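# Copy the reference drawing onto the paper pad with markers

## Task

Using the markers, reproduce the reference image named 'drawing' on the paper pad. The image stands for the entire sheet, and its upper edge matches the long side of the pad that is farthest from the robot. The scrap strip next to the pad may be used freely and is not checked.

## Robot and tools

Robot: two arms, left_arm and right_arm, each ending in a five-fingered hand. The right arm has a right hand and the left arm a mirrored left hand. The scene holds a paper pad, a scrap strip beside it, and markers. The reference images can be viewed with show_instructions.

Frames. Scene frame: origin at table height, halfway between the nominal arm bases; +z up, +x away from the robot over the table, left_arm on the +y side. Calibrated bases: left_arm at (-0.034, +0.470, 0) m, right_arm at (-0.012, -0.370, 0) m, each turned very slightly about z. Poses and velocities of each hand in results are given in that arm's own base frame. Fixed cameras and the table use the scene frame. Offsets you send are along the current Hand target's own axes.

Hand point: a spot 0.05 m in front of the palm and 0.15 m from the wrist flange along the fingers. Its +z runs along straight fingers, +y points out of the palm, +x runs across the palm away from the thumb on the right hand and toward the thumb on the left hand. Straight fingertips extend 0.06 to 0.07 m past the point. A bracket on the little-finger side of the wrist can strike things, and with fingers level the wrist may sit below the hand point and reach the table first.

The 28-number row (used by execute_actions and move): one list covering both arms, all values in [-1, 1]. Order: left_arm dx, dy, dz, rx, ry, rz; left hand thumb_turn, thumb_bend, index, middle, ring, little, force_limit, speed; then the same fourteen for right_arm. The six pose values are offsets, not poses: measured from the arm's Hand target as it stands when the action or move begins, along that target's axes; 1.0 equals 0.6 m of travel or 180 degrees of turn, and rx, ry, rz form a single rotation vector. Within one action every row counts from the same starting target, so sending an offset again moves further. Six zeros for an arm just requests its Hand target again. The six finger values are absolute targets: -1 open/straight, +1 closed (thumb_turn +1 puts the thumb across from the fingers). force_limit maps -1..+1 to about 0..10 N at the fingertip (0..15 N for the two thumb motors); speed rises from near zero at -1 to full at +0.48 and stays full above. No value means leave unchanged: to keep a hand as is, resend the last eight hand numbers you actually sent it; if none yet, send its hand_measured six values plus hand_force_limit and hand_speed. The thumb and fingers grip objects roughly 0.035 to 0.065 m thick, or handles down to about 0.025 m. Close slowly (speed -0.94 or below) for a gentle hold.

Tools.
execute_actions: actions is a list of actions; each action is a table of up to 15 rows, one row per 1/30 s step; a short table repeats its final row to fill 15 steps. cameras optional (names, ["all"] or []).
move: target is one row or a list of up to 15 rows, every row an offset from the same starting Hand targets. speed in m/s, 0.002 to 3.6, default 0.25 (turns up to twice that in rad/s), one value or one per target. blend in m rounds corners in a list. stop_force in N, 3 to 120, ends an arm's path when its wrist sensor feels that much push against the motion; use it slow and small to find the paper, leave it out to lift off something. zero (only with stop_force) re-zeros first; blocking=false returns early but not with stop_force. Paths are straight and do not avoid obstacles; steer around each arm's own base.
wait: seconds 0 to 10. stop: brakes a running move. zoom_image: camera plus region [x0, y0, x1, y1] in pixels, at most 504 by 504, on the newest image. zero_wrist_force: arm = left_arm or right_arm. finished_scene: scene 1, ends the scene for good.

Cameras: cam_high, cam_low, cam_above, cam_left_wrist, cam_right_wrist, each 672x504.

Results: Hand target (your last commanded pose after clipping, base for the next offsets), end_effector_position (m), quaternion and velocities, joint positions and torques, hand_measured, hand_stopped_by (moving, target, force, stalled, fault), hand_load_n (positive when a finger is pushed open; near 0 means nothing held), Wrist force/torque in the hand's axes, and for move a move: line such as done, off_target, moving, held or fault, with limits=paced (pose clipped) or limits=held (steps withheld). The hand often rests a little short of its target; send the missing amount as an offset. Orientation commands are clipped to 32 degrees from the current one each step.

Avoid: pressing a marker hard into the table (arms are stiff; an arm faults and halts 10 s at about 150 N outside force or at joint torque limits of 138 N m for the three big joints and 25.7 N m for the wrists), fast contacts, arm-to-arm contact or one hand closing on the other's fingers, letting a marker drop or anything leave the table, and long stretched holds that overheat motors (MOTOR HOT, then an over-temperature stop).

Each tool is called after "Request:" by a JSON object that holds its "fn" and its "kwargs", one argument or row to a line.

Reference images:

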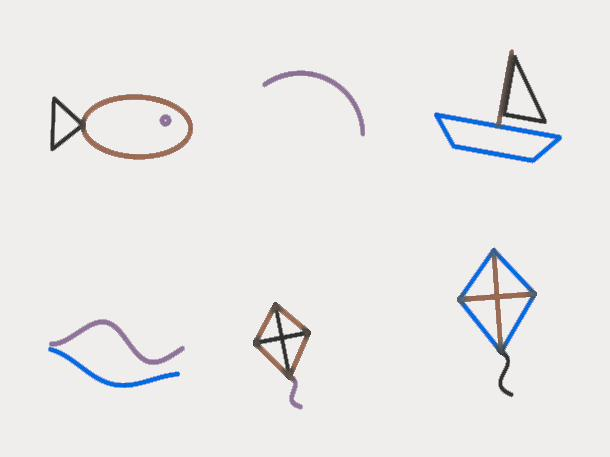

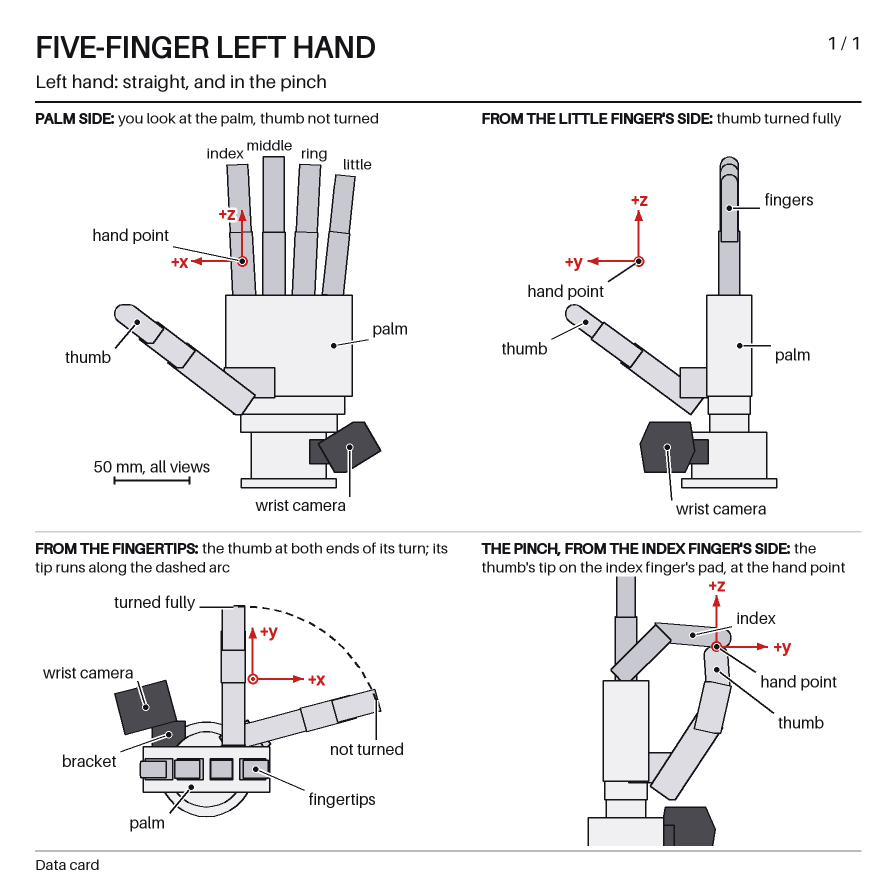

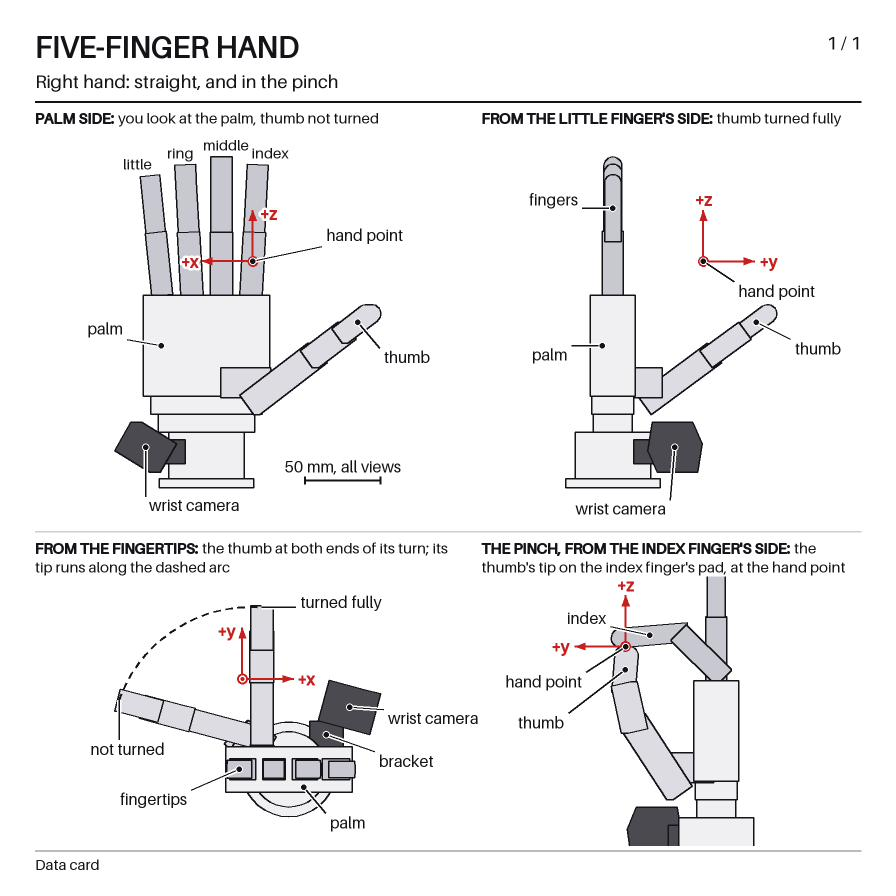

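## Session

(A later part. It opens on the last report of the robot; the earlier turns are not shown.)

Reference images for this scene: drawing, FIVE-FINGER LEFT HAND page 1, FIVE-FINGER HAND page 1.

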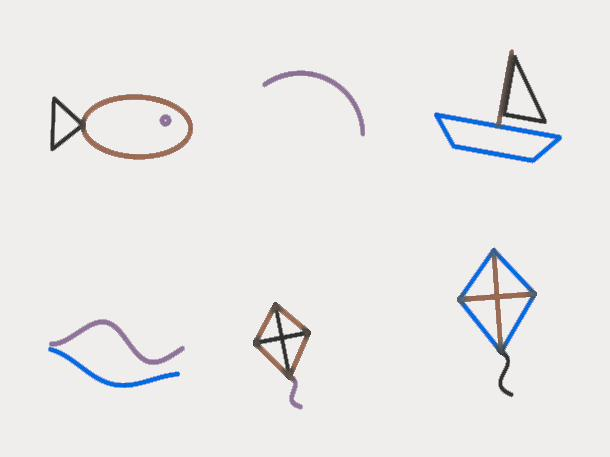

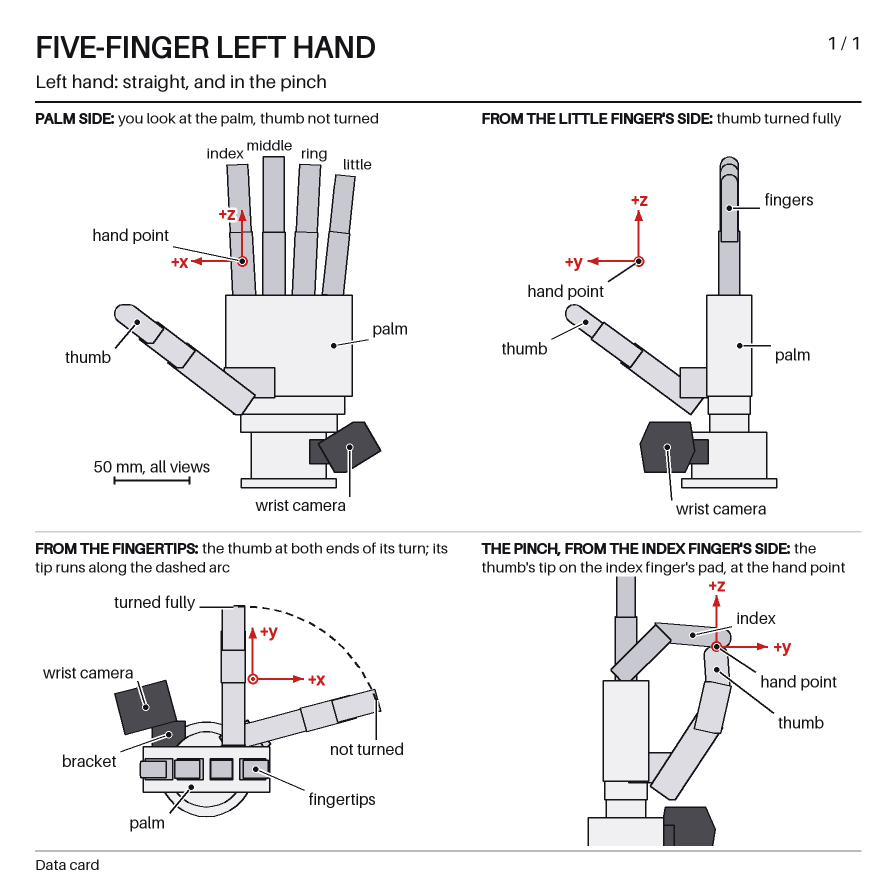

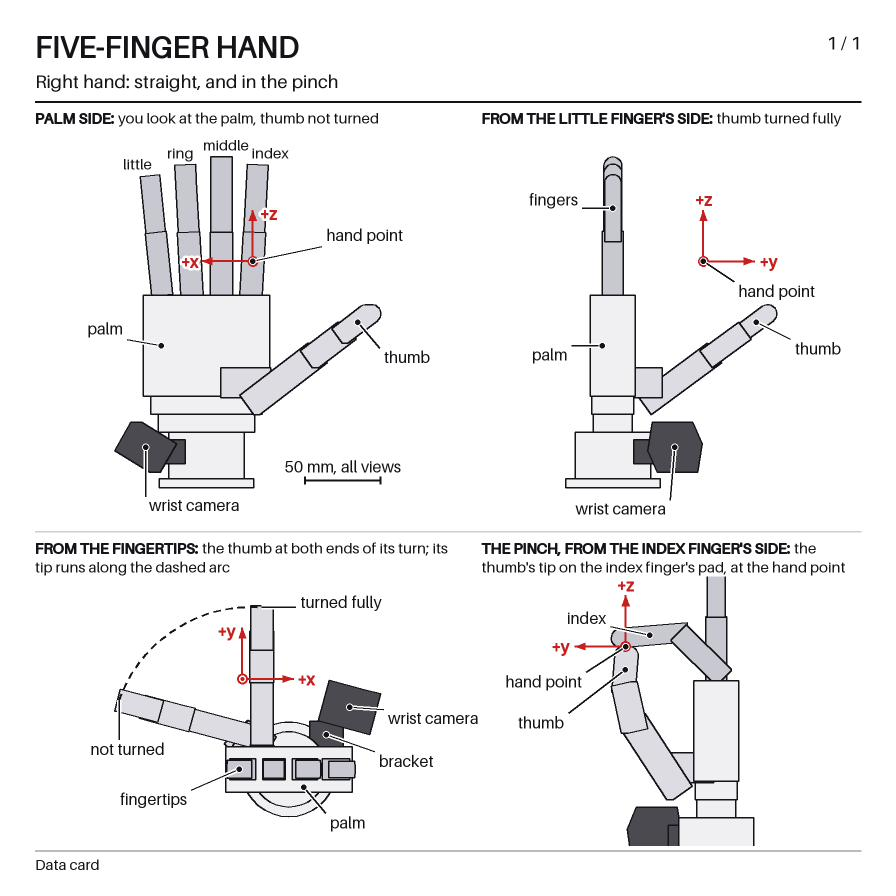

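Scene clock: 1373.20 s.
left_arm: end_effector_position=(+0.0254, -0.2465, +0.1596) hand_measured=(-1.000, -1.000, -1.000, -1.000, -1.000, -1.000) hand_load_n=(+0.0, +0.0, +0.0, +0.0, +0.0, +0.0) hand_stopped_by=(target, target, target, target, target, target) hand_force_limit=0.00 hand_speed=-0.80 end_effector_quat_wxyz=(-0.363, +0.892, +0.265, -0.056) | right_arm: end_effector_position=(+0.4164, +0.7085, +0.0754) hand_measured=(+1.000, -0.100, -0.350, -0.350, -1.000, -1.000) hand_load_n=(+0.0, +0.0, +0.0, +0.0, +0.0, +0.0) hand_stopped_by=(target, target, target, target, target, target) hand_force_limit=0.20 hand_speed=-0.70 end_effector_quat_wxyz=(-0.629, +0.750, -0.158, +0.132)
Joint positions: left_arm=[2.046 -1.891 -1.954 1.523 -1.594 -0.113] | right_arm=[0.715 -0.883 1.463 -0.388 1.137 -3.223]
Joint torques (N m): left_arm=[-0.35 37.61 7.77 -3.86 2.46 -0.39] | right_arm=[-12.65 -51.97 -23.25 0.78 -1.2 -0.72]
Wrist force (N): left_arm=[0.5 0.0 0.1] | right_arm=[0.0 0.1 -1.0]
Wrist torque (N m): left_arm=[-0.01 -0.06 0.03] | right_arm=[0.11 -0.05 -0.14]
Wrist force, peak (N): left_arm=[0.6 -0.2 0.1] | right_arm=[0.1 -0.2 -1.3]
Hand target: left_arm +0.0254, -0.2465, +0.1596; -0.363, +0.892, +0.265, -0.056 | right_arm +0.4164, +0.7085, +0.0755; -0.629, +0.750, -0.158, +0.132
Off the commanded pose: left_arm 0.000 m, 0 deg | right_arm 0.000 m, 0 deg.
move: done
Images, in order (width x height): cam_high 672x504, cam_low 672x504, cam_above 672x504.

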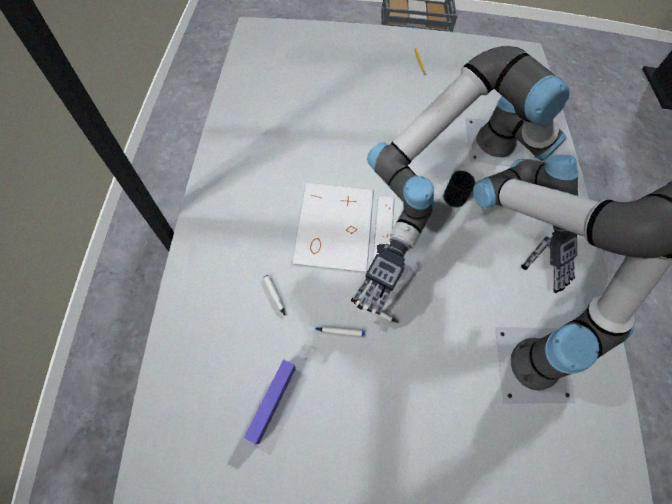

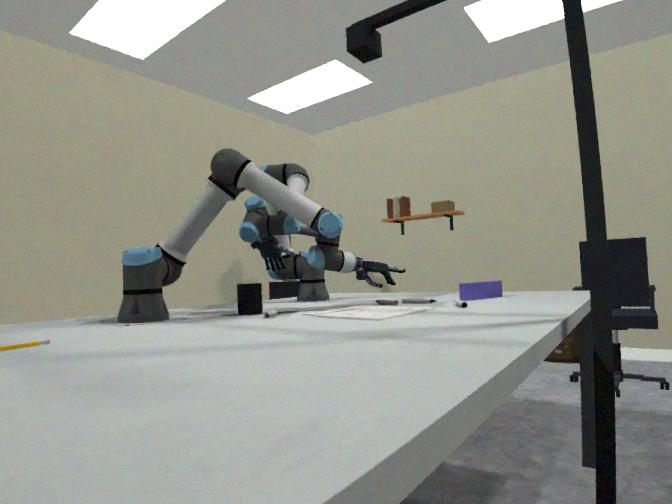

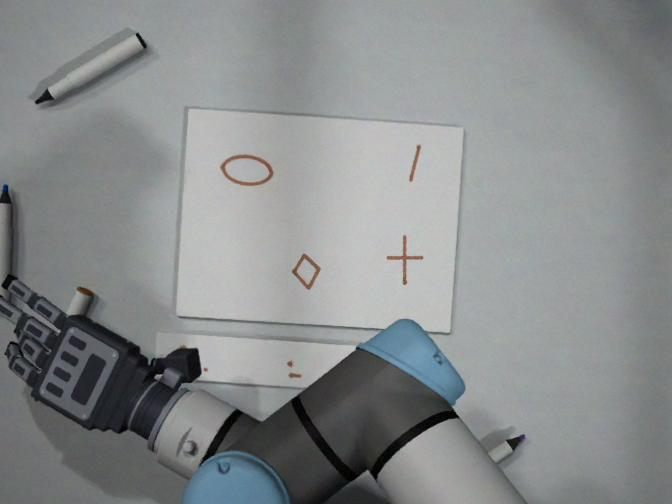

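Request:
{"fn": "move", "kwargs": {
  "target": [
    [0,0,0,0,0,0,-1,-1,-1,-1,-1,-1,0,-0.8,0,-0.073,-0.0129,0,0,0,1,-0.1,-0.35,-0.35,-1,-1,0.2,-0.7],
    [0,0,0,0,0,0,-1,-1,-1,-1,-1,-1,0,-0.8,0.4555,-0.1068,0.1788,0,0.1805,0.0318,1,-0.1,-0.35,-0.35,-1,-1,0.2,-0.7]
  ],
  "speed": 0.25,
  "blend": 0.02,
  "cameras": ["all"]
}}

Request:
{"fn": "zoom_image", "kwargs": {
  "camera": "cam_right_wrist",
  "region": [240, 50, 640, 350]
}}

Request:
{"fn": "zoom_image", "kwargs": {
  "camera": "cam_low",
  "region": [380, 230, 500, 320]
}}

Request:
{"fn": "zoom_image", "kwargs": {
  "camera": "cam_above",
  "region": [0, 0, 250, 180]
}}

Scene clock: 1437.67 s.
left_arm: end_effector_position=(+0.0254, -0.2465, +0.1596) hand_measured=(-1.000, -1.000, -1.000, -1.000, -1.000, -1.000) hand_load_n=(+0.0, +0.0, +0.0, +0.0, +0.0, +0.0) hand_stopped_by=(target, target, target, target, target, target) hand_force_limit=0.00 hand_speed=-0.80 end_effector_quat_wxyz=(-0.363, +0.892, +0.265, -0.056) | right_arm: end_effector_position=(+0.7136, +0.7054, +0.1200) hand_measured=(+1.000, -0.100, -0.350, -0.350, -1.000, -1.000) hand_load_n=(+0.0, +0.0, +0.0, +0.0, +0.0, +0.0) hand_stopped_by=(target, target, target, target, target, target) hand_force_limit=0.20 hand_speed=-0.70 end_effector_quat_wxyz=(-0.566, +0.674, -0.364, +0.305)
Joint positions: left_arm=[2.046 -1.891 -1.954 1.523 -1.594 -0.113] | right_arm=[0.626 -0.461 0.539 0.096 1.616 -3.133]
Joint torques (N m): left_arm=[-0.14 36.03 8.15 -3.84 2.36 -0.51] | right_arm=[13.19 -51.72 -26.98 0.23 1.73 1.46]
Wrist force (N): left_arm=[0.4 -0.1 -0.2] | right_arm=[0.0 0.0 -1.0]
Wrist torque (N m): left_arm=[-0.01 -0.06 0.03] | right_arm=[0.11 -0.04 -0.14]
Wrist force, peak (N): left_arm=[0.6 -0.3 0.2] | right_arm=[-0.7 -0.9 -1.6]
Hand target: left_arm +0.0254, -0.2465, +0.1596; -0.363, +0.892, +0.265, -0.056 | right_arm +0.7136, +0.7054, +0.1200; -0.566, +0.674, -0.364, +0.305
Off the commanded pose: left_arm 0.000 m, 0 deg | right_arm 0.000 m, 0 deg.
move: done

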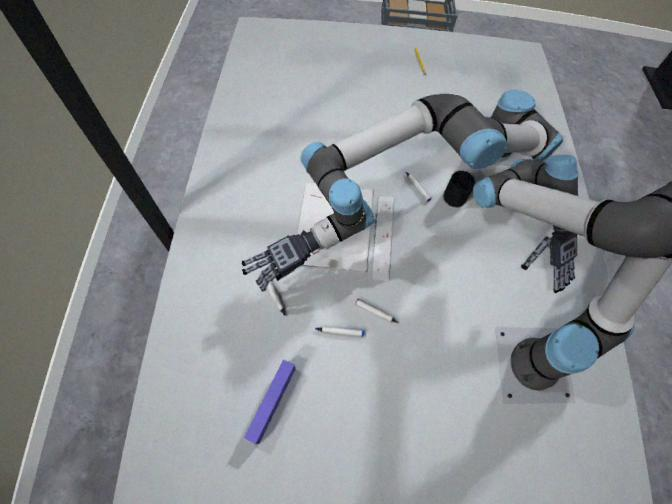

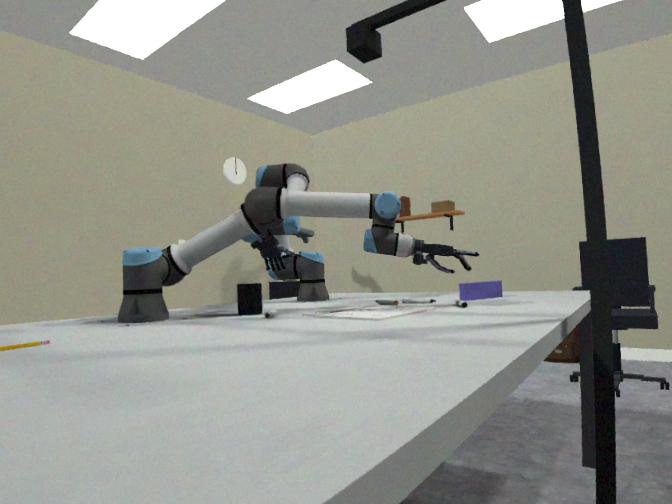

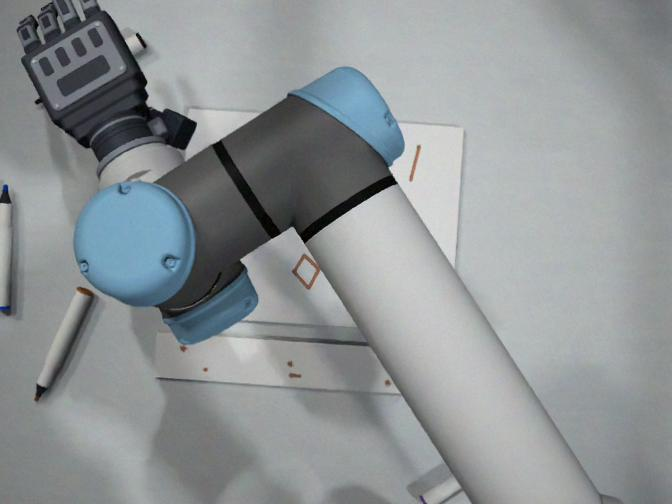

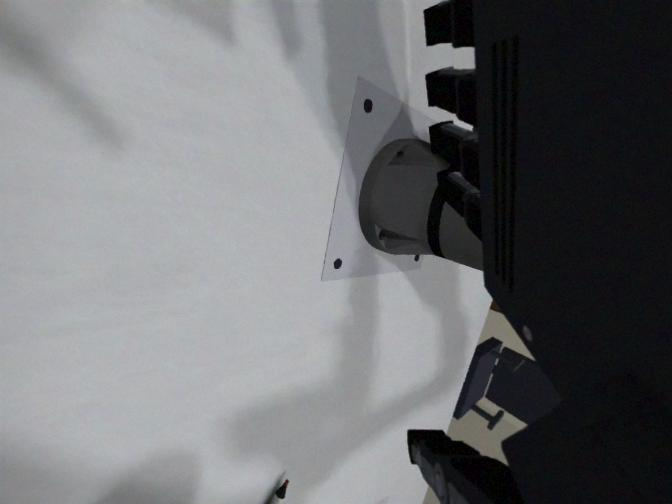

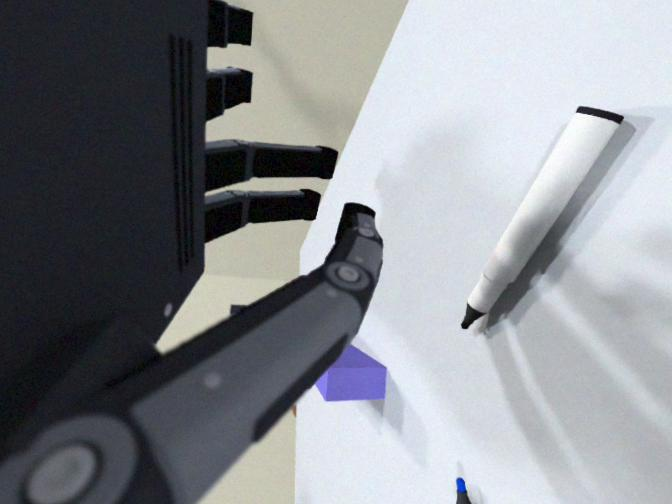

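Scaled by 1.260 from the camera's 672x504 image, which has a finer 960x720 frame.

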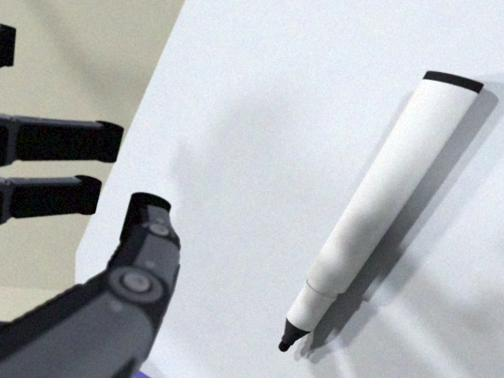

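Scaled by 4.200 from the camera's 672x504 image, which has a finer 960x720 frame.

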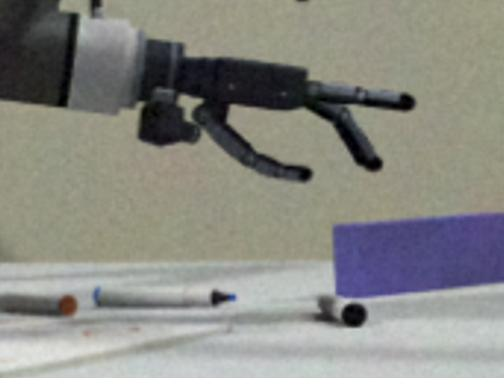

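Scaled by 2.016 from the camera's 672x504 image, which has a finer 960x720 frame.

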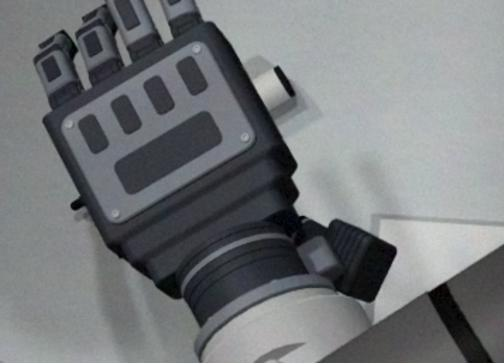

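Request:
{"fn": "move", "kwargs": {
  "target": [0,0,0,0,0,0,-1,-1,-1,-1,-1,-1,0,-0.8,0,0.1313,0.0232,0,0,0,1,-0.1,-0.35,-0.35,-1,-1,0.2,-0.7],
  "speed": 0.15,
  "cameras": []
}}

Request:
{"fn": "move", "kwargs": {
  "target": [0,0,0,0,0,0,-1,-1,-1,-1,-1,-1,0,-0.8,0,0.0394,0.0069,0,0,0,1,-0.1,-0.35,-0.35,-1,-1,0.2,-0.7],
  "speed": 0.05,
  "stop_force": 4,
  "cameras": ["cam_low","cam_right_wrist"]
}}

Request:
{"fn": "zoom_image", "kwargs": {
  "camera": "cam_right_wrist",
  "region": [240, 30, 540, 255]
}}

Request:
{"fn": "zoom_image", "kwargs": {
  "camera": "cam_low",
  "region": [400, 250, 500, 325]
}}

Scene clock: 1474.43 s.
left_arm: end_effector_position=(+0.0254, -0.2465, +0.1596) hand_measured=(-1.000, -1.000, -1.000, -1.000, -1.000, -1.000) hand_load_n=(+0.0, +0.0, +0.0, +0.0, +0.0, +0.0) hand_stopped_by=(target, target, target, target, target, target) hand_force_limit=0.00 hand_speed=-0.80 end_effector_quat_wxyz=(-0.363, +0.892, +0.265, -0.056) | right_arm: end_effector_position=(+0.7136, +0.7054, +0.0401) hand_measured=(+1.000, -0.100, -0.350, -0.350, -1.000, -1.000) hand_load_n=(+0.0, +0.5, +0.0, +0.0, +0.0, +0.0) hand_stopped_by=(target, target, target, target, target, target) hand_force_limit=0.20 hand_speed=-0.70 end_effector_quat_wxyz=(-0.566, +0.674, -0.364, +0.305)
Joint positions: left_arm=[2.046 -1.891 -1.954 1.523 -1.594 -0.113] | right_arm=[0.626 -0.408 0.64 -0.058 1.616 -3.133]
Joint torques (N m): left_arm=[0.25 36.24 8.51 -3.91 2.46 -0.41] | right_arm=[11 -52.36 -16.93 -2.95 -1.5 0.71]
Wrist force (N): left_arm=[0.5 -0.1 0.3] | right_arm=[-0.1 -0.1 -1.1]
Wrist torque (N m): left_arm=[-0.03 -0.06 0.04] | right_arm=[0.11 -0.03 -0.14]
Wrist force, peak (N): left_arm=[0.6 -0.2 0.0] | right_arm=[-0.2 -1.2 -1.3]
Hand target: left_arm +0.0254, -0.2465, +0.1596; -0.363, +0.892, +0.265, -0.056 | right_arm +0.7136, +0.7054, +0.0400; -0.566, +0.674, -0.364, +0.305
Off the commanded pose: left_arm 0.000 m, 0 deg | right_arm 0.000 m, 0 deg.
move: done
No camera images: "cameras" was empty.

Scene clock: 1475.97 s.
left_arm: end_effector_position=(+0.0254, -0.2465, +0.1596) hand_measured=(-1.000, -1.000, -1.000, -1.000, -1.000, -1.000) hand_load_n=(+0.0, +0.0, -0.5, +0.0, +0.0, +0.0) hand_stopped_by=(target, target, target, target, target, target) hand_force_limit=0.00 hand_speed=-0.80 end_effector_quat_wxyz=(-0.363, +0.892, +0.265, -0.056) | right_arm: end_effector_position=(+0.7136, +0.7054, +0.0160) hand_measured=(+1.000, -0.100, -0.350, -0.350, -1.000, -1.000) hand_load_n=(+0.0, +0.0, +0.0, +0.0, -0.5, +0.0) hand_stopped_by=(target, target, target, target, target, target) hand_force_limit=0.20 hand_speed=-0.70 end_effector_quat_wxyz=(-0.566, +0.674, -0.364, +0.305)
Joint positions: left_arm=[2.046 -1.891 -1.954 1.523 -1.594 -0.113] | right_arm=[0.626 -0.385 0.656 -0.097 1.616 -3.133]
Joint torques (N m): left_arm=[0.04 36.2 8.42 -3.97 2.42 -0.57] | right_arm=[12.68 -51.95 -12.6 -2.94 -1.39 1.48]
Wrist force (N): left_arm=[0.4 0.1 0.2] | right_arm=[0.2 0.0 -1.2]
Wrist torque (N m): left_arm=[0.00 -0.05 0.03] | right_arm=[0.13 -0.06 -0.12]
Wrist force, peak (N): left_arm=[0.6 0.1 0.0] | right_arm=[0.0 -0.3 -1.4]
Hand target: left_arm +0.0254, -0.2465, +0.1596; -0.363, +0.892, +0.265, -0.056 | right_arm +0.7136, +0.7054, +0.0160; -0.566, +0.674, -0.364, +0.305
Off the commanded pose: left_arm 0.000 m, 0 deg | right_arm 0.000 m, 0 deg.
move: done
Images, in order (width x height): cam_low 672x504, cam_right_wrist 672x504.

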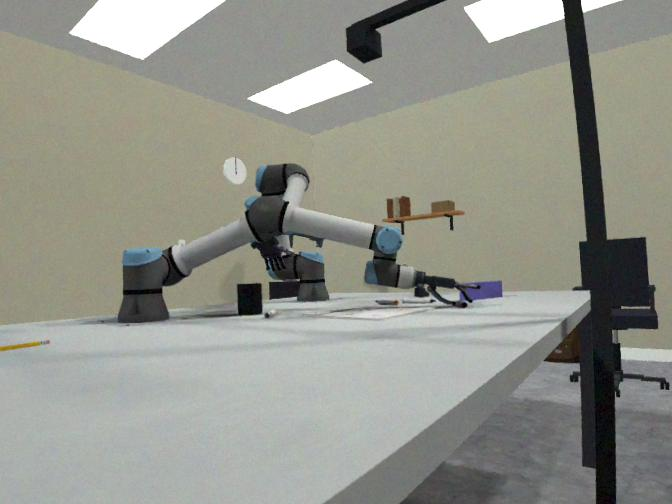

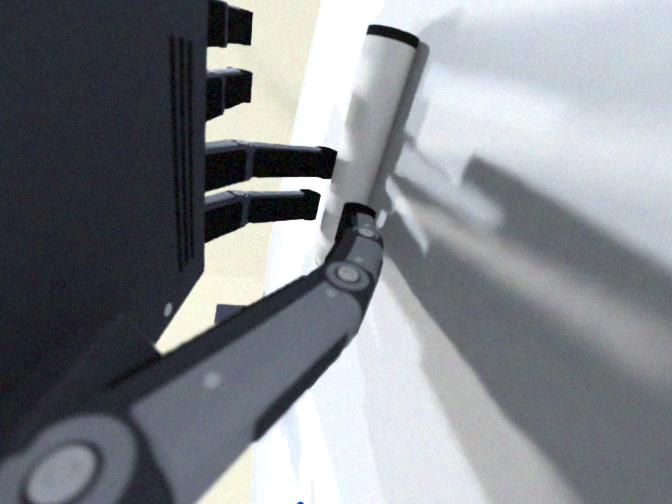

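Scaled by 1.680 from the camera's 672x504 image, which has a finer 960x720 frame.

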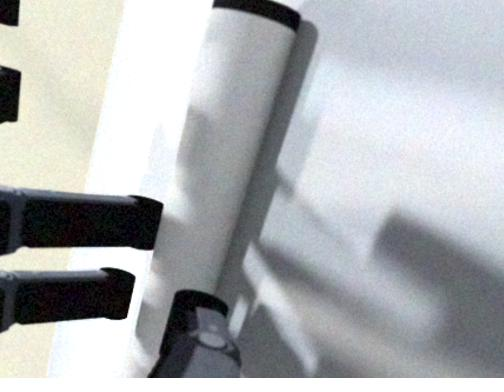

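Scaled by 5.040 from the camera's 672x504 image, which has a finer 960x720 frame.

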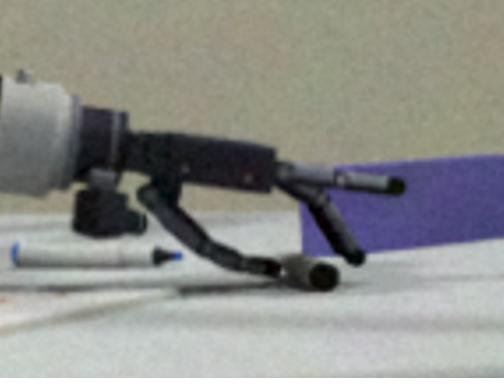

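Request:
{"fn": "move", "kwargs": {
  "target": [0,0,0,0,0,0,-1,-1,-1,-1,-1,-1,0,-0.8,0,0,0,0,0,0,1,-0.1,0.4,0.4,-1,-1,-0.5,-0.9],
  "speed": 0.05,
  "cameras": ["cam_low","cam_right_wrist"]
}}

Request:
{"fn": "zoom_image", "kwargs": {
  "camera": "cam_low",
  "region": [400, 250, 500, 325]
}}

Scene clock: 1481.73 s.
left_arm: end_effector_position=(+0.0254, -0.2465, +0.1596) hand_measured=(-1.000, -1.000, -1.000, -1.000, -1.000, -1.000) hand_load_n=(+0.0, +0.0, +0.0, +0.0, +0.0, +0.0) hand_stopped_by=(target, target, target, target, target, target) hand_force_limit=0.00 hand_speed=-0.80 end_effector_quat_wxyz=(-0.363, +0.892, +0.265, -0.056) | right_arm: end_effector_position=(+0.7136, +0.7054, +0.0160) hand_measured=(+1.000, -0.100, -0.016, -0.044, -1.000, -1.000) hand_load_n=(-2.5, +1.0, +4.5, +2.5, +0.0, +0.0) hand_stopped_by=(target, target, force, force, target, target) hand_force_limit=-0.50 hand_speed=-0.90 end_effector_quat_wxyz=(-0.566, +0.674, -0.364, +0.305)
Joint positions: left_arm=[2.046 -1.891 -1.954 1.523 -1.594 -0.113] | right_arm=[0.626 -0.385 0.656 -0.097 1.616 -3.133]
Joint torques (N m): left_arm=[-0.67 36.65 8.63 -4.02 2.34 -0.28] | right_arm=[13.28 -52.68 -12.77 -1.03 0.64 1.57]
Wrist force (N): left_arm=[0.3 -0.1 0.0] | right_arm=[-0.1 -3.8 -0.6]
Wrist torque (N m): left_arm=[0.00 -0.04 0.02] | right_arm=[0.09 -0.04 -0.19]
Wrist force, peak (N): left_arm=[0.6 -0.1 0.2] | right_arm=[0.0 -4.1 -0.4]
Hand target: left_arm +0.0254, -0.2465, +0.1596; -0.363, +0.892, +0.265, -0.056 | right_arm +0.7136, +0.7054, +0.0160; -0.566, +0.674, -0.364, +0.305
Off the commanded pose: left_arm 0.000 m, 0 deg | right_arm 0.000 m, 0 deg.
move: done
Images, in order (width x height): cam_low 672x504, cam_right_wrist 672x504.

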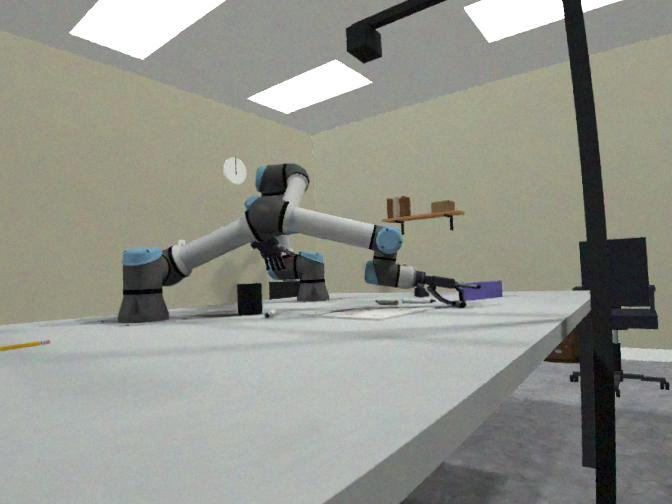

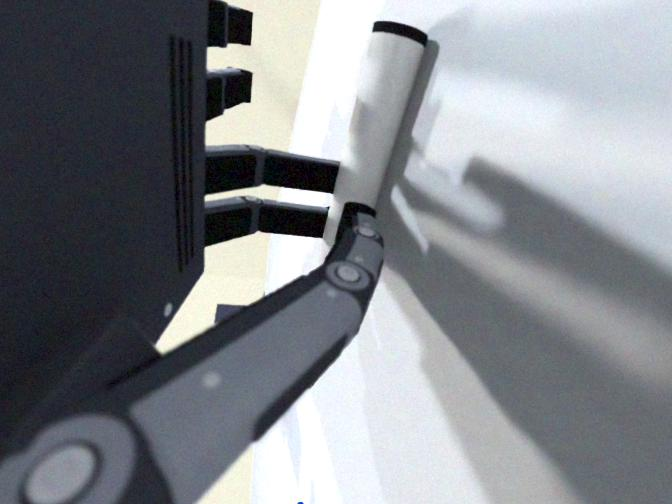

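Scaled by 5.040 from the camera's 672x504 image, which has a finer 960x720 frame.

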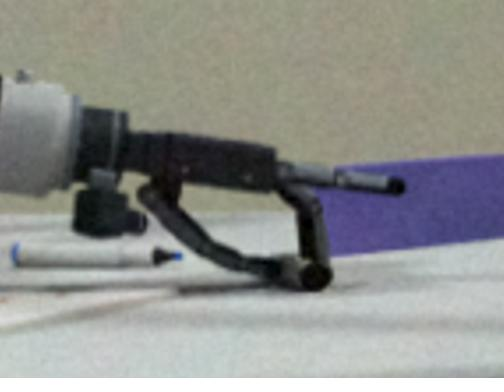

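Request:
{"fn": "move", "kwargs": {
  "target": [0,0,0,0,0,0,-1,-1,-1,-1,-1,-1,0,-0.8,0,-0.0082,-0.00145,0,0,0,1,-0.1,0.4,0.4,-1,-1,-0.5,-0.9],
  "speed": 0.02,
  "cameras": []
}}

Request:
{"fn": "move", "kwargs": {
  "target": [0,0,0,0,0,0,-1,-1,-1,-1,-1,-1,0,-0.8,0,0,0,0,0,0,1,-0.1,0.5,0.6,-1,-1,0.2,-0.92],
  "speed": 0.02,
  "cameras": ["cam_low","cam_right_wrist"]
}}

Request:
{"fn": "zoom_image", "kwargs": {
  "camera": "cam_low",
  "region": [400, 250, 500, 325]
}}

Request:
{"fn": "zoom_image", "kwargs": {
  "camera": "cam_right_wrist",
  "region": [240, 10, 540, 235]
}}

Scene clock: 1488.00 s.
left_arm: end_effector_position=(+0.0254, -0.2465, +0.1596) hand_measured=(-1.000, -1.000, -1.000, -1.000, -1.000, -1.000) hand_load_n=(+0.0, +0.0, +0.0, +0.0, +0.0, +0.0) hand_stopped_by=(target, target, target, target, target, target) hand_force_limit=0.00 hand_speed=-0.80 end_effector_quat_wxyz=(-0.363, +0.892, +0.265, -0.056) | right_arm: end_effector_position=(+0.7136, +0.7054, +0.0208) hand_measured=(+1.000, -0.100, -0.016, -0.044, -1.000, -1.000) hand_load_n=(-1.5, +2.0, +3.0, +0.0, -0.5, +0.0) hand_stopped_by=(target, target, force, force, target, target) hand_force_limit=-0.50 hand_speed=-0.90 end_effector_quat_wxyz=(-0.566, +0.674, -0.364, +0.305)
Joint positions: left_arm=[2.046 -1.891 -1.954 1.523 -1.594 -0.113] | right_arm=[0.626 -0.39 0.653 -0.089 1.616 -3.133]
Joint torques (N m): left_arm=[-1.04 36.28 8.51 -3.94 2.64 -0.42] | right_arm=[12.81 -69 -26.44 0.42 1.43 -0.17]
Wrist force (N): left_arm=[0.3 -0.2 0.1] | right_arm=[0.0 0.3 -1.3]
Wrist torque (N m): left_arm=[-0.03 -0.04 0.03] | right_arm=[0.15 -0.03 -0.13]
Wrist force, peak (N): left_arm=[0.7 -0.1 0.0] | right_arm=[0.0 -4.6 -0.4]
Hand target: left_arm +0.0254, -0.2465, +0.1596; -0.363, +0.892, +0.265, -0.056 | right_arm +0.7136, +0.7054, +0.0210; -0.566, +0.674, -0.364, +0.305
Off the commanded pose: left_arm 0.000 m, 0 deg | right_arm 0.000 m, 0 deg.
move: done
No camera images: "cameras" was empty.

Scene clock: 1488.50 s.
left_arm: end_effector_position=(+0.0254, -0.2465, +0.1596) hand_measured=(-1.000, -1.000, -1.000, -1.000, -1.000, -1.000) hand_load_n=(-0.5, +0.0, +0.0, +0.0, +0.0, +0.0) hand_stopped_by=(target, target, target, target, target, target) hand_force_limit=0.00 hand_speed=-0.80 end_effector_quat_wxyz=(-0.363, +0.892, +0.265, -0.056) | right_arm: end_effector_position=(+0.7136, +0.7054, +0.0210) hand_measured=(+1.000, -0.102, -0.004, -0.016, -1.000, -1.000) hand_load_n=(-0.5, +8.0, +7.5, +6.0, +0.0, +0.0) hand_stopped_by=(target, target, force, force, target, target) hand_force_limit=0.20 hand_speed=-0.92 end_effector_quat_wxyz=(-0.566, +0.674, -0.364, +0.305)
Joint positions: left_arm=[2.046 -1.891 -1.954 1.523 -1.594 -0.113] | right_arm=[0.626 -0.39 0.653 -0.089 1.616 -3.133]
Joint torques (N m): left_arm=[-0.36 36.73 7.72 -3.89 2.56 -0.56] | right_arm=[12.29 -68.13 -27 0.4 1.39 -0.54]
Wrist force (N): left_arm=[0.5 -0.3 0.1] | right_arm=[-0.1 0.0 -1.3]
Wrist torque (N m): left_arm=[-0.04 -0.07 0.04] | right_arm=[0.11 -0.02 -0.14]
Wrist force, peak (N): left_arm=[0.5 -0.3 0.0] | right_arm=[-0.1 -0.1 -1.3]
Hand target: left_arm +0.0254, -0.2465, +0.1596; -0.363, +0.892, +0.265, -0.056 | right_arm +0.7136, +0.7054, +0.0210; -0.566, +0.674, -0.364, +0.305
Off the commanded pose: left_arm 0.000 m, 0 deg | right_arm 0.000 m, 0 deg.
move: done
Images, in order (width x height): cam_low 672x504, cam_right_wrist 672x504.

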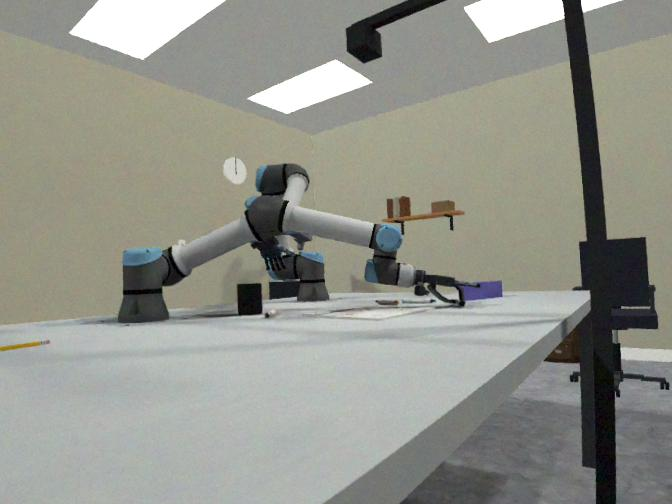

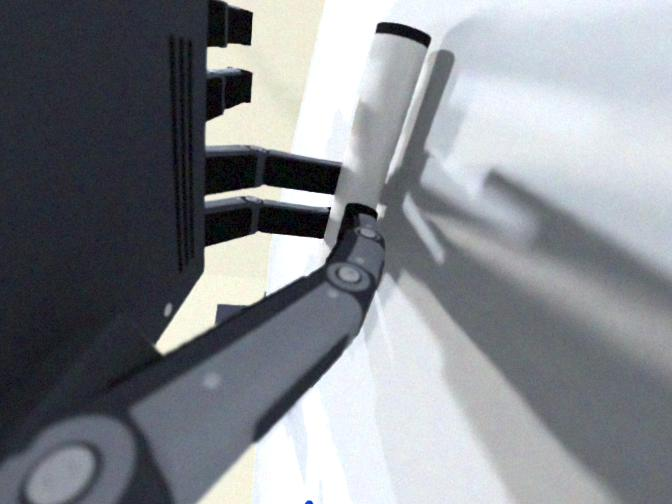

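Scaled by 5.040 from the camera's 672x504 image, which has a finer 960x720 frame.

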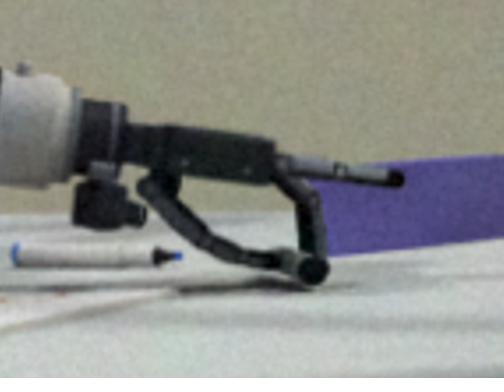

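Scaled by 1.680 from the camera's 672x504 image, which has a finer 960x720 frame.

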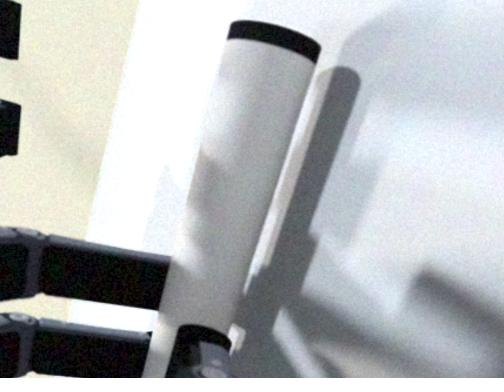

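Request:
{"fn": "move", "kwargs": {
  "target": [
    [0,0,0,0,0,0,-1,-1,-1,-1,-1,-1,0,-0.8,0,-0.1313,-0.0232,0,0,0,1,-0.1,0.5,0.6,-1,-1,0.2,-0.92],
    [0,0,0,0,0,0,-1,-1,-1,-1,-1,-1,0,-0.8,-0.0187,-0.1118,-0.6035,0.2858,-0.2054,-0.4815,1,-0.1,0.5,0.6,-1,-1,0.2,-0.92]
  ],
  "speed": 0.25,
  "blend": 0.02,
  "cameras": ["cam_high","cam_low","cam_above","cam_right_wrist"]
}}

Request:
{"fn": "zoom_image", "kwargs": {
  "camera": "cam_low",
  "region": [330, 220, 450, 310]
}}

Scene clock: 1514.30 s.
left_arm: end_effector_position=(+0.0254, -0.2465, +0.1596) hand_measured=(-1.000, -1.000, -1.000, -1.000, -1.000, -1.000) hand_load_n=(+0.0, +0.0, +0.0, +0.0, -0.5, +0.0) hand_stopped_by=(target, target, target, target, target, target) hand_force_limit=0.00 hand_speed=-0.80 end_effector_quat_wxyz=(-0.363, +0.892, +0.265, -0.056) | right_arm: end_effector_position=(+0.4190, +0.5255, +0.1499) hand_measured=(+1.000, -0.102, -0.004, -0.016, -1.000, -1.000) hand_load_n=(-0.5, +8.0, +7.0, +5.5, +0.0, +0.0) hand_stopped_by=(target, target, force, force, target, target) hand_force_limit=0.20 hand_speed=-0.92 end_effector_quat_wxyz=(+0.498, -0.502, -0.498, -0.502)
Joint positions: left_arm=[2.046 -1.891 -1.954 1.523 -1.594 -0.113] | right_arm=[0.358 -1.2 1.989 -0.79 0.368 -4.711]
Joint torques (N m): left_arm=[-0.64 36.47 7.83 -4.02 2.46 -0.4] | right_arm=[-13.99 -35.59 -20.81 1.12 -2.2 -1.42]
Wrist force (N): left_arm=[0.5 -0.2 0.1] | right_arm=[-0.9 0.2 -1.4]
Wrist torque (N m): left_arm=[-0.03 -0.06 0.04] | right_arm=[0.14 0.09 0.01]
Wrist force, peak (N): left_arm=[0.7 -0.2 0.0] | right_arm=[-1.0 0.2 -1.8]
Hand target: left_arm +0.0254, -0.2465, +0.1596; -0.363, +0.892, +0.265, -0.056 | right_arm +0.4190, +0.5255, +0.1498; +0.498, -0.502, -0.498, -0.502
Off the commanded pose: left_arm 0.000 m, 0 deg | right_arm 0.000 m, 0 deg.
move: done
Images, in order (width x height): cam_high 672x504, cam_low 672x504, cam_above 672x504, cam_right_wrist 672x504.

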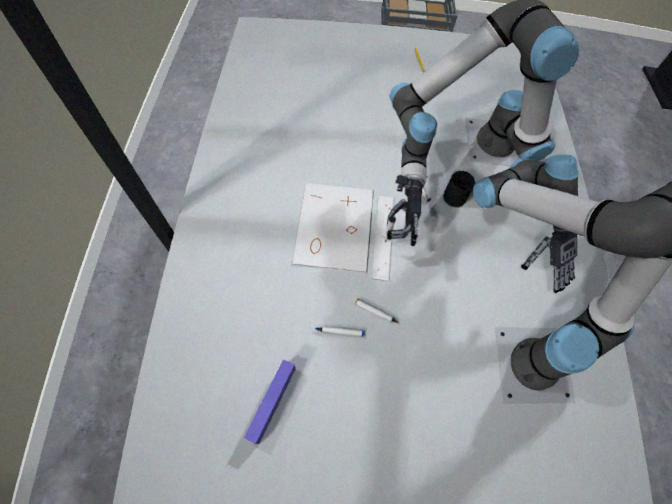

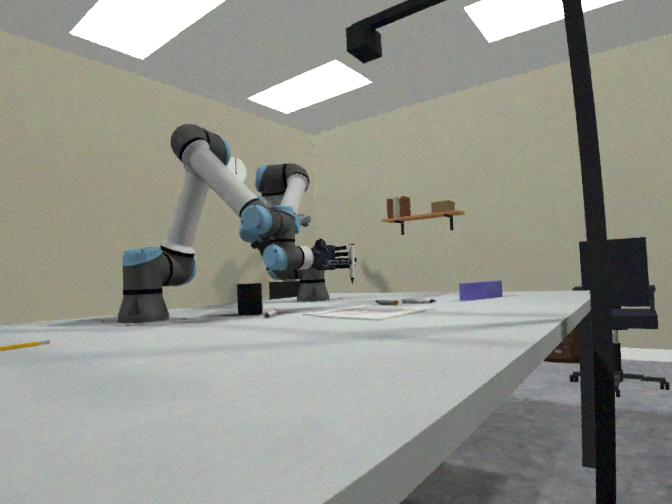

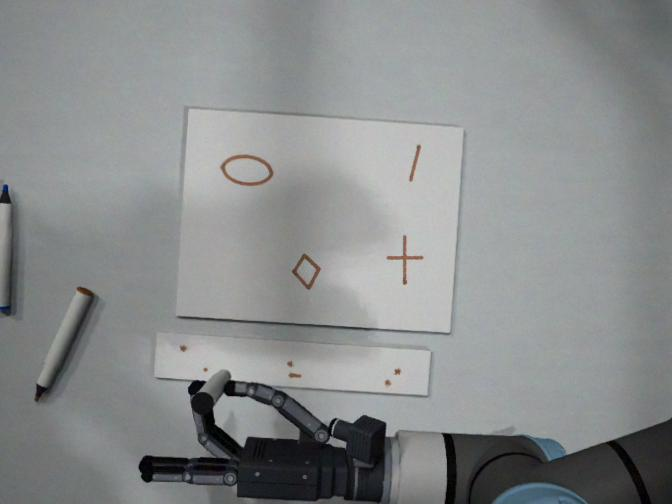

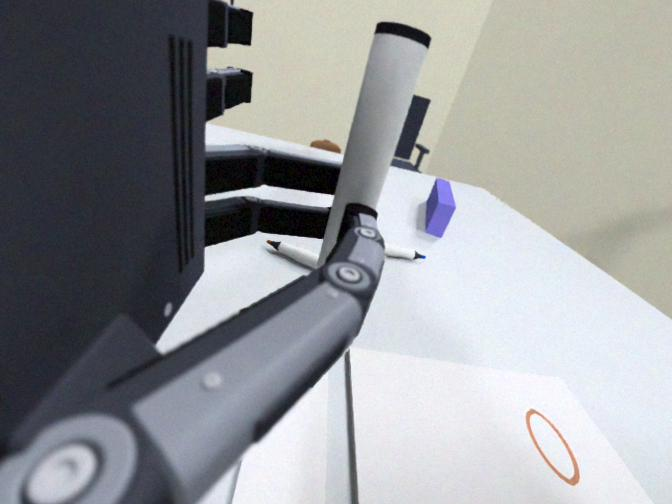

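Scaled by 4.200 from the camera's 672x504 image, which has a finer 960x720 frame.

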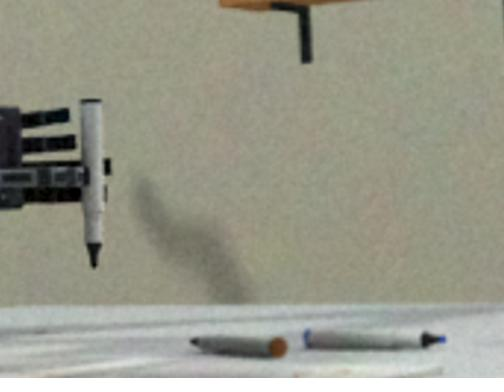

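Request:
{"fn": "move", "kwargs": {
  "target": [0,0,0,0,0,0,-1,-1,-1,-1,-1,-1,0,-0.8,-0.108,0,0,0,0,0,1,-0.1,0.5,0.6,-1,-1,0.2,-0.92],
  "speed": 0.1,
  "cameras": []
}}

Request:
{"fn": "move", "kwargs": {
  "target": [0,0,0,0,0,0,-1,-1,-1,-1,-1,-1,0,-0.8,-0.035,0,0,0,0,0,1,-0.1,0.5,0.6,-1,-1,0.2,-0.92],
  "speed": 0.007,
  "stop_force": 3,
  "cameras": []
}}

Request:
{"fn": "move", "kwargs": {
  "target": [0,0,0,0,0,0,-1,-1,-1,-1,-1,-1,0,-0.8,0.0167,0,0,0,0,0,1,-0.1,0.5,0.6,-1,-1,0.2,-0.92],
  "speed": 0.1,
  "cameras": []
}}

Scene clock: 1524.77 s.
left_arm: end_effector_position=(+0.0254, -0.2465, +0.1596) hand_measured=(-1.000, -1.000, -1.000, -1.000, -1.000, -1.000) hand_load_n=(+0.0, +0.0, +0.0, +0.0, +0.0, +0.0) hand_stopped_by=(target, target, target, target, target, target) hand_force_limit=0.00 hand_speed=-0.80 end_effector_quat_wxyz=(-0.363, +0.892, +0.265, -0.056) | right_arm: end_effector_position=(+0.4191, +0.5255, +0.0851) hand_measured=(+1.000, -0.102, -0.004, -0.016, -1.000, -1.000) hand_load_n=(-0.5, +8.0, +7.5, +6.0, +0.0, +0.0) hand_stopped_by=(target, target, force, force, target, target) hand_force_limit=0.20 hand_speed=-0.92 end_effector_quat_wxyz=(+0.498, -0.502, -0.498, -0.502)
Joint positions: left_arm=[2.046 -1.891 -1.954 1.523 -1.594 -0.113] | right_arm=[0.358 -1.071 2.025 -0.954 0.368 -4.712]
Joint torques (N m): left_arm=[0.51 35.74 7.88 -4.02 2.5 -0.58] | right_arm=[12.17 -24.9 -5.1 -2.55 1.87 1.62]
Wrist force (N): left_arm=[0.4 -0.2 0.1] | right_arm=[-0.8 0.2 -1.5]
Wrist torque (N m): left_arm=[-0.03 -0.05 0.04] | right_arm=[0.12 0.08 -0.06]
Wrist force, peak (N): left_arm=[0.6 0.2 0.1] | right_arm=[-1.3 0.3 -1.5]
Hand target: left_arm +0.0254, -0.2465, +0.1596; -0.363, +0.892, +0.265, -0.056 | right_arm +0.4190, +0.5255, +0.0850; +0.498, -0.502, -0.498, -0.502
Off the commanded pose: left_arm 0.000 m, 0 deg | right_arm 0.000 m, 0 deg.
move: done
No camera images: "cameras" was empty.

Scene clock: 1528.20 s.
left_arm: end_effector_position=(+0.0254, -0.2465, +0.1596) hand_measured=(-1.000, -1.000, -1.000, -1.000, -1.000, -1.000) hand_load_n=(+0.0, +0.0, +0.0, -0.5, +0.0, +0.0) hand_stopped_by=(target, target, target, target, target, target) hand_force_limit=0.00 hand_speed=-0.80 end_effector_quat_wxyz=(-0.363, +0.892, +0.265, -0.056) | right_arm: end_effector_position=(+0.4190, +0.5255, +0.0686) hand_measured=(+1.000, -0.102, -0.004, -0.016, -1.000, -1.000) hand_load_n=(-1.5, +7.5, +7.5, +6.0, +0.0, +0.0) hand_stopped_by=(target, target, force, force, target, target) hand_force_limit=0.20 hand_speed=-0.92 end_effector_quat_wxyz=(+0.498, -0.502, -0.498, -0.502)
Joint positions: left_arm=[2.046 -1.891 -1.954 1.523 -1.594 -0.113] | right_arm=[0.358 -1.035 2.03 -0.995 0.368 -4.712]
Joint torques (N m): left_arm=[-0.27 36.72 8.28 -3.91 2.59 -0.47] | right_arm=[10.44 -39.69 -11.54 1.57 1.62 0.98]
Wrist force (N): left_arm=[0.3 -0.3 0.2] | right_arm=[2.9 0.1 -1.0]
Wrist torque (N m): left_arm=[-0.05 -0.04 0.03] | right_arm=[0.13 0.10 -0.05]
Wrist force, peak (N): left_arm=[0.6 -0.3 0.0] | right_arm=[5.0 -0.2 -1.1]
Hand target: left_arm +0.0254, -0.2465, +0.1596; -0.363, +0.892, +0.265, -0.056 | right_arm +0.4191, +0.5255, +0.0686; +0.498, -0.502, -0.498, -0.502 (not the last commanded pose)
Off the commanded pose: left_arm 0.000 m, 0 deg | right_arm 0.005 m, 0 deg.
move: contact (right_arm)
No camera images: "cameras" was empty.

Scene clock: 1529.03 s.
left_arm: end_effector_position=(+0.0254, -0.2465, +0.1596) hand_measured=(-1.000, -1.000, -1.000, -1.000, -1.000, -1.000) hand_load_n=(+0.0, +0.0, +0.0, +0.0, +0.0, +0.0) hand_stopped_by=(target, target, target, target, target, target) hand_force_limit=0.00 hand_speed=-0.80 end_effector_quat_wxyz=(-0.363, +0.892, +0.265, -0.056) | right_arm: end_effector_position=(+0.4190, +0.5255, +0.0785) hand_measured=(+1.000, -0.102, -0.004, -0.016, -1.000, -1.000) hand_load_n=(-0.5, +7.5, +7.0, +6.0, +0.0, +0.0) hand_stopped_by=(target, target, force, force, target, target) hand_force_limit=0.20 hand_speed=-0.92 end_effector_quat_wxyz=(+0.498, -0.502, -0.498, -0.502)
Joint positions: left_arm=[2.046 -1.891 -1.954 1.523 -1.594 -0.113] | right_arm=[0.358 -1.057 2.027 -0.971 0.368 -4.712]
Joint torques (N m): left_arm=[-0.18 36.43 7.82 -3.97 2.46 -0.3] | right_arm=[10.72 -41.05 -17.31 0.91 1.46 -1.22]
Wrist force (N): left_arm=[0.4 -0.3 -0.1] | right_arm=[-0.7 0.1 -1.6]
Wrist torque (N m): left_arm=[-0.03 -0.06 0.04] | right_arm=[0.12 0.07 -0.04]
Wrist force, peak (N): left_arm=[0.4 -0.3 0.2] | right_arm=[2.8 0.0 -1.2]
Hand target: left_arm +0.0254, -0.2465, +0.1596; -0.363, +0.892, +0.265, -0.056 | right_arm +0.4190, +0.5255, +0.0786; +0.498, -0.502, -0.498, -0.502
Off the commanded pose: left_arm 0.000 m, 0 deg | right_arm 0.000 m, 0 deg.
move: done
No camera images: "cameras" was empty.


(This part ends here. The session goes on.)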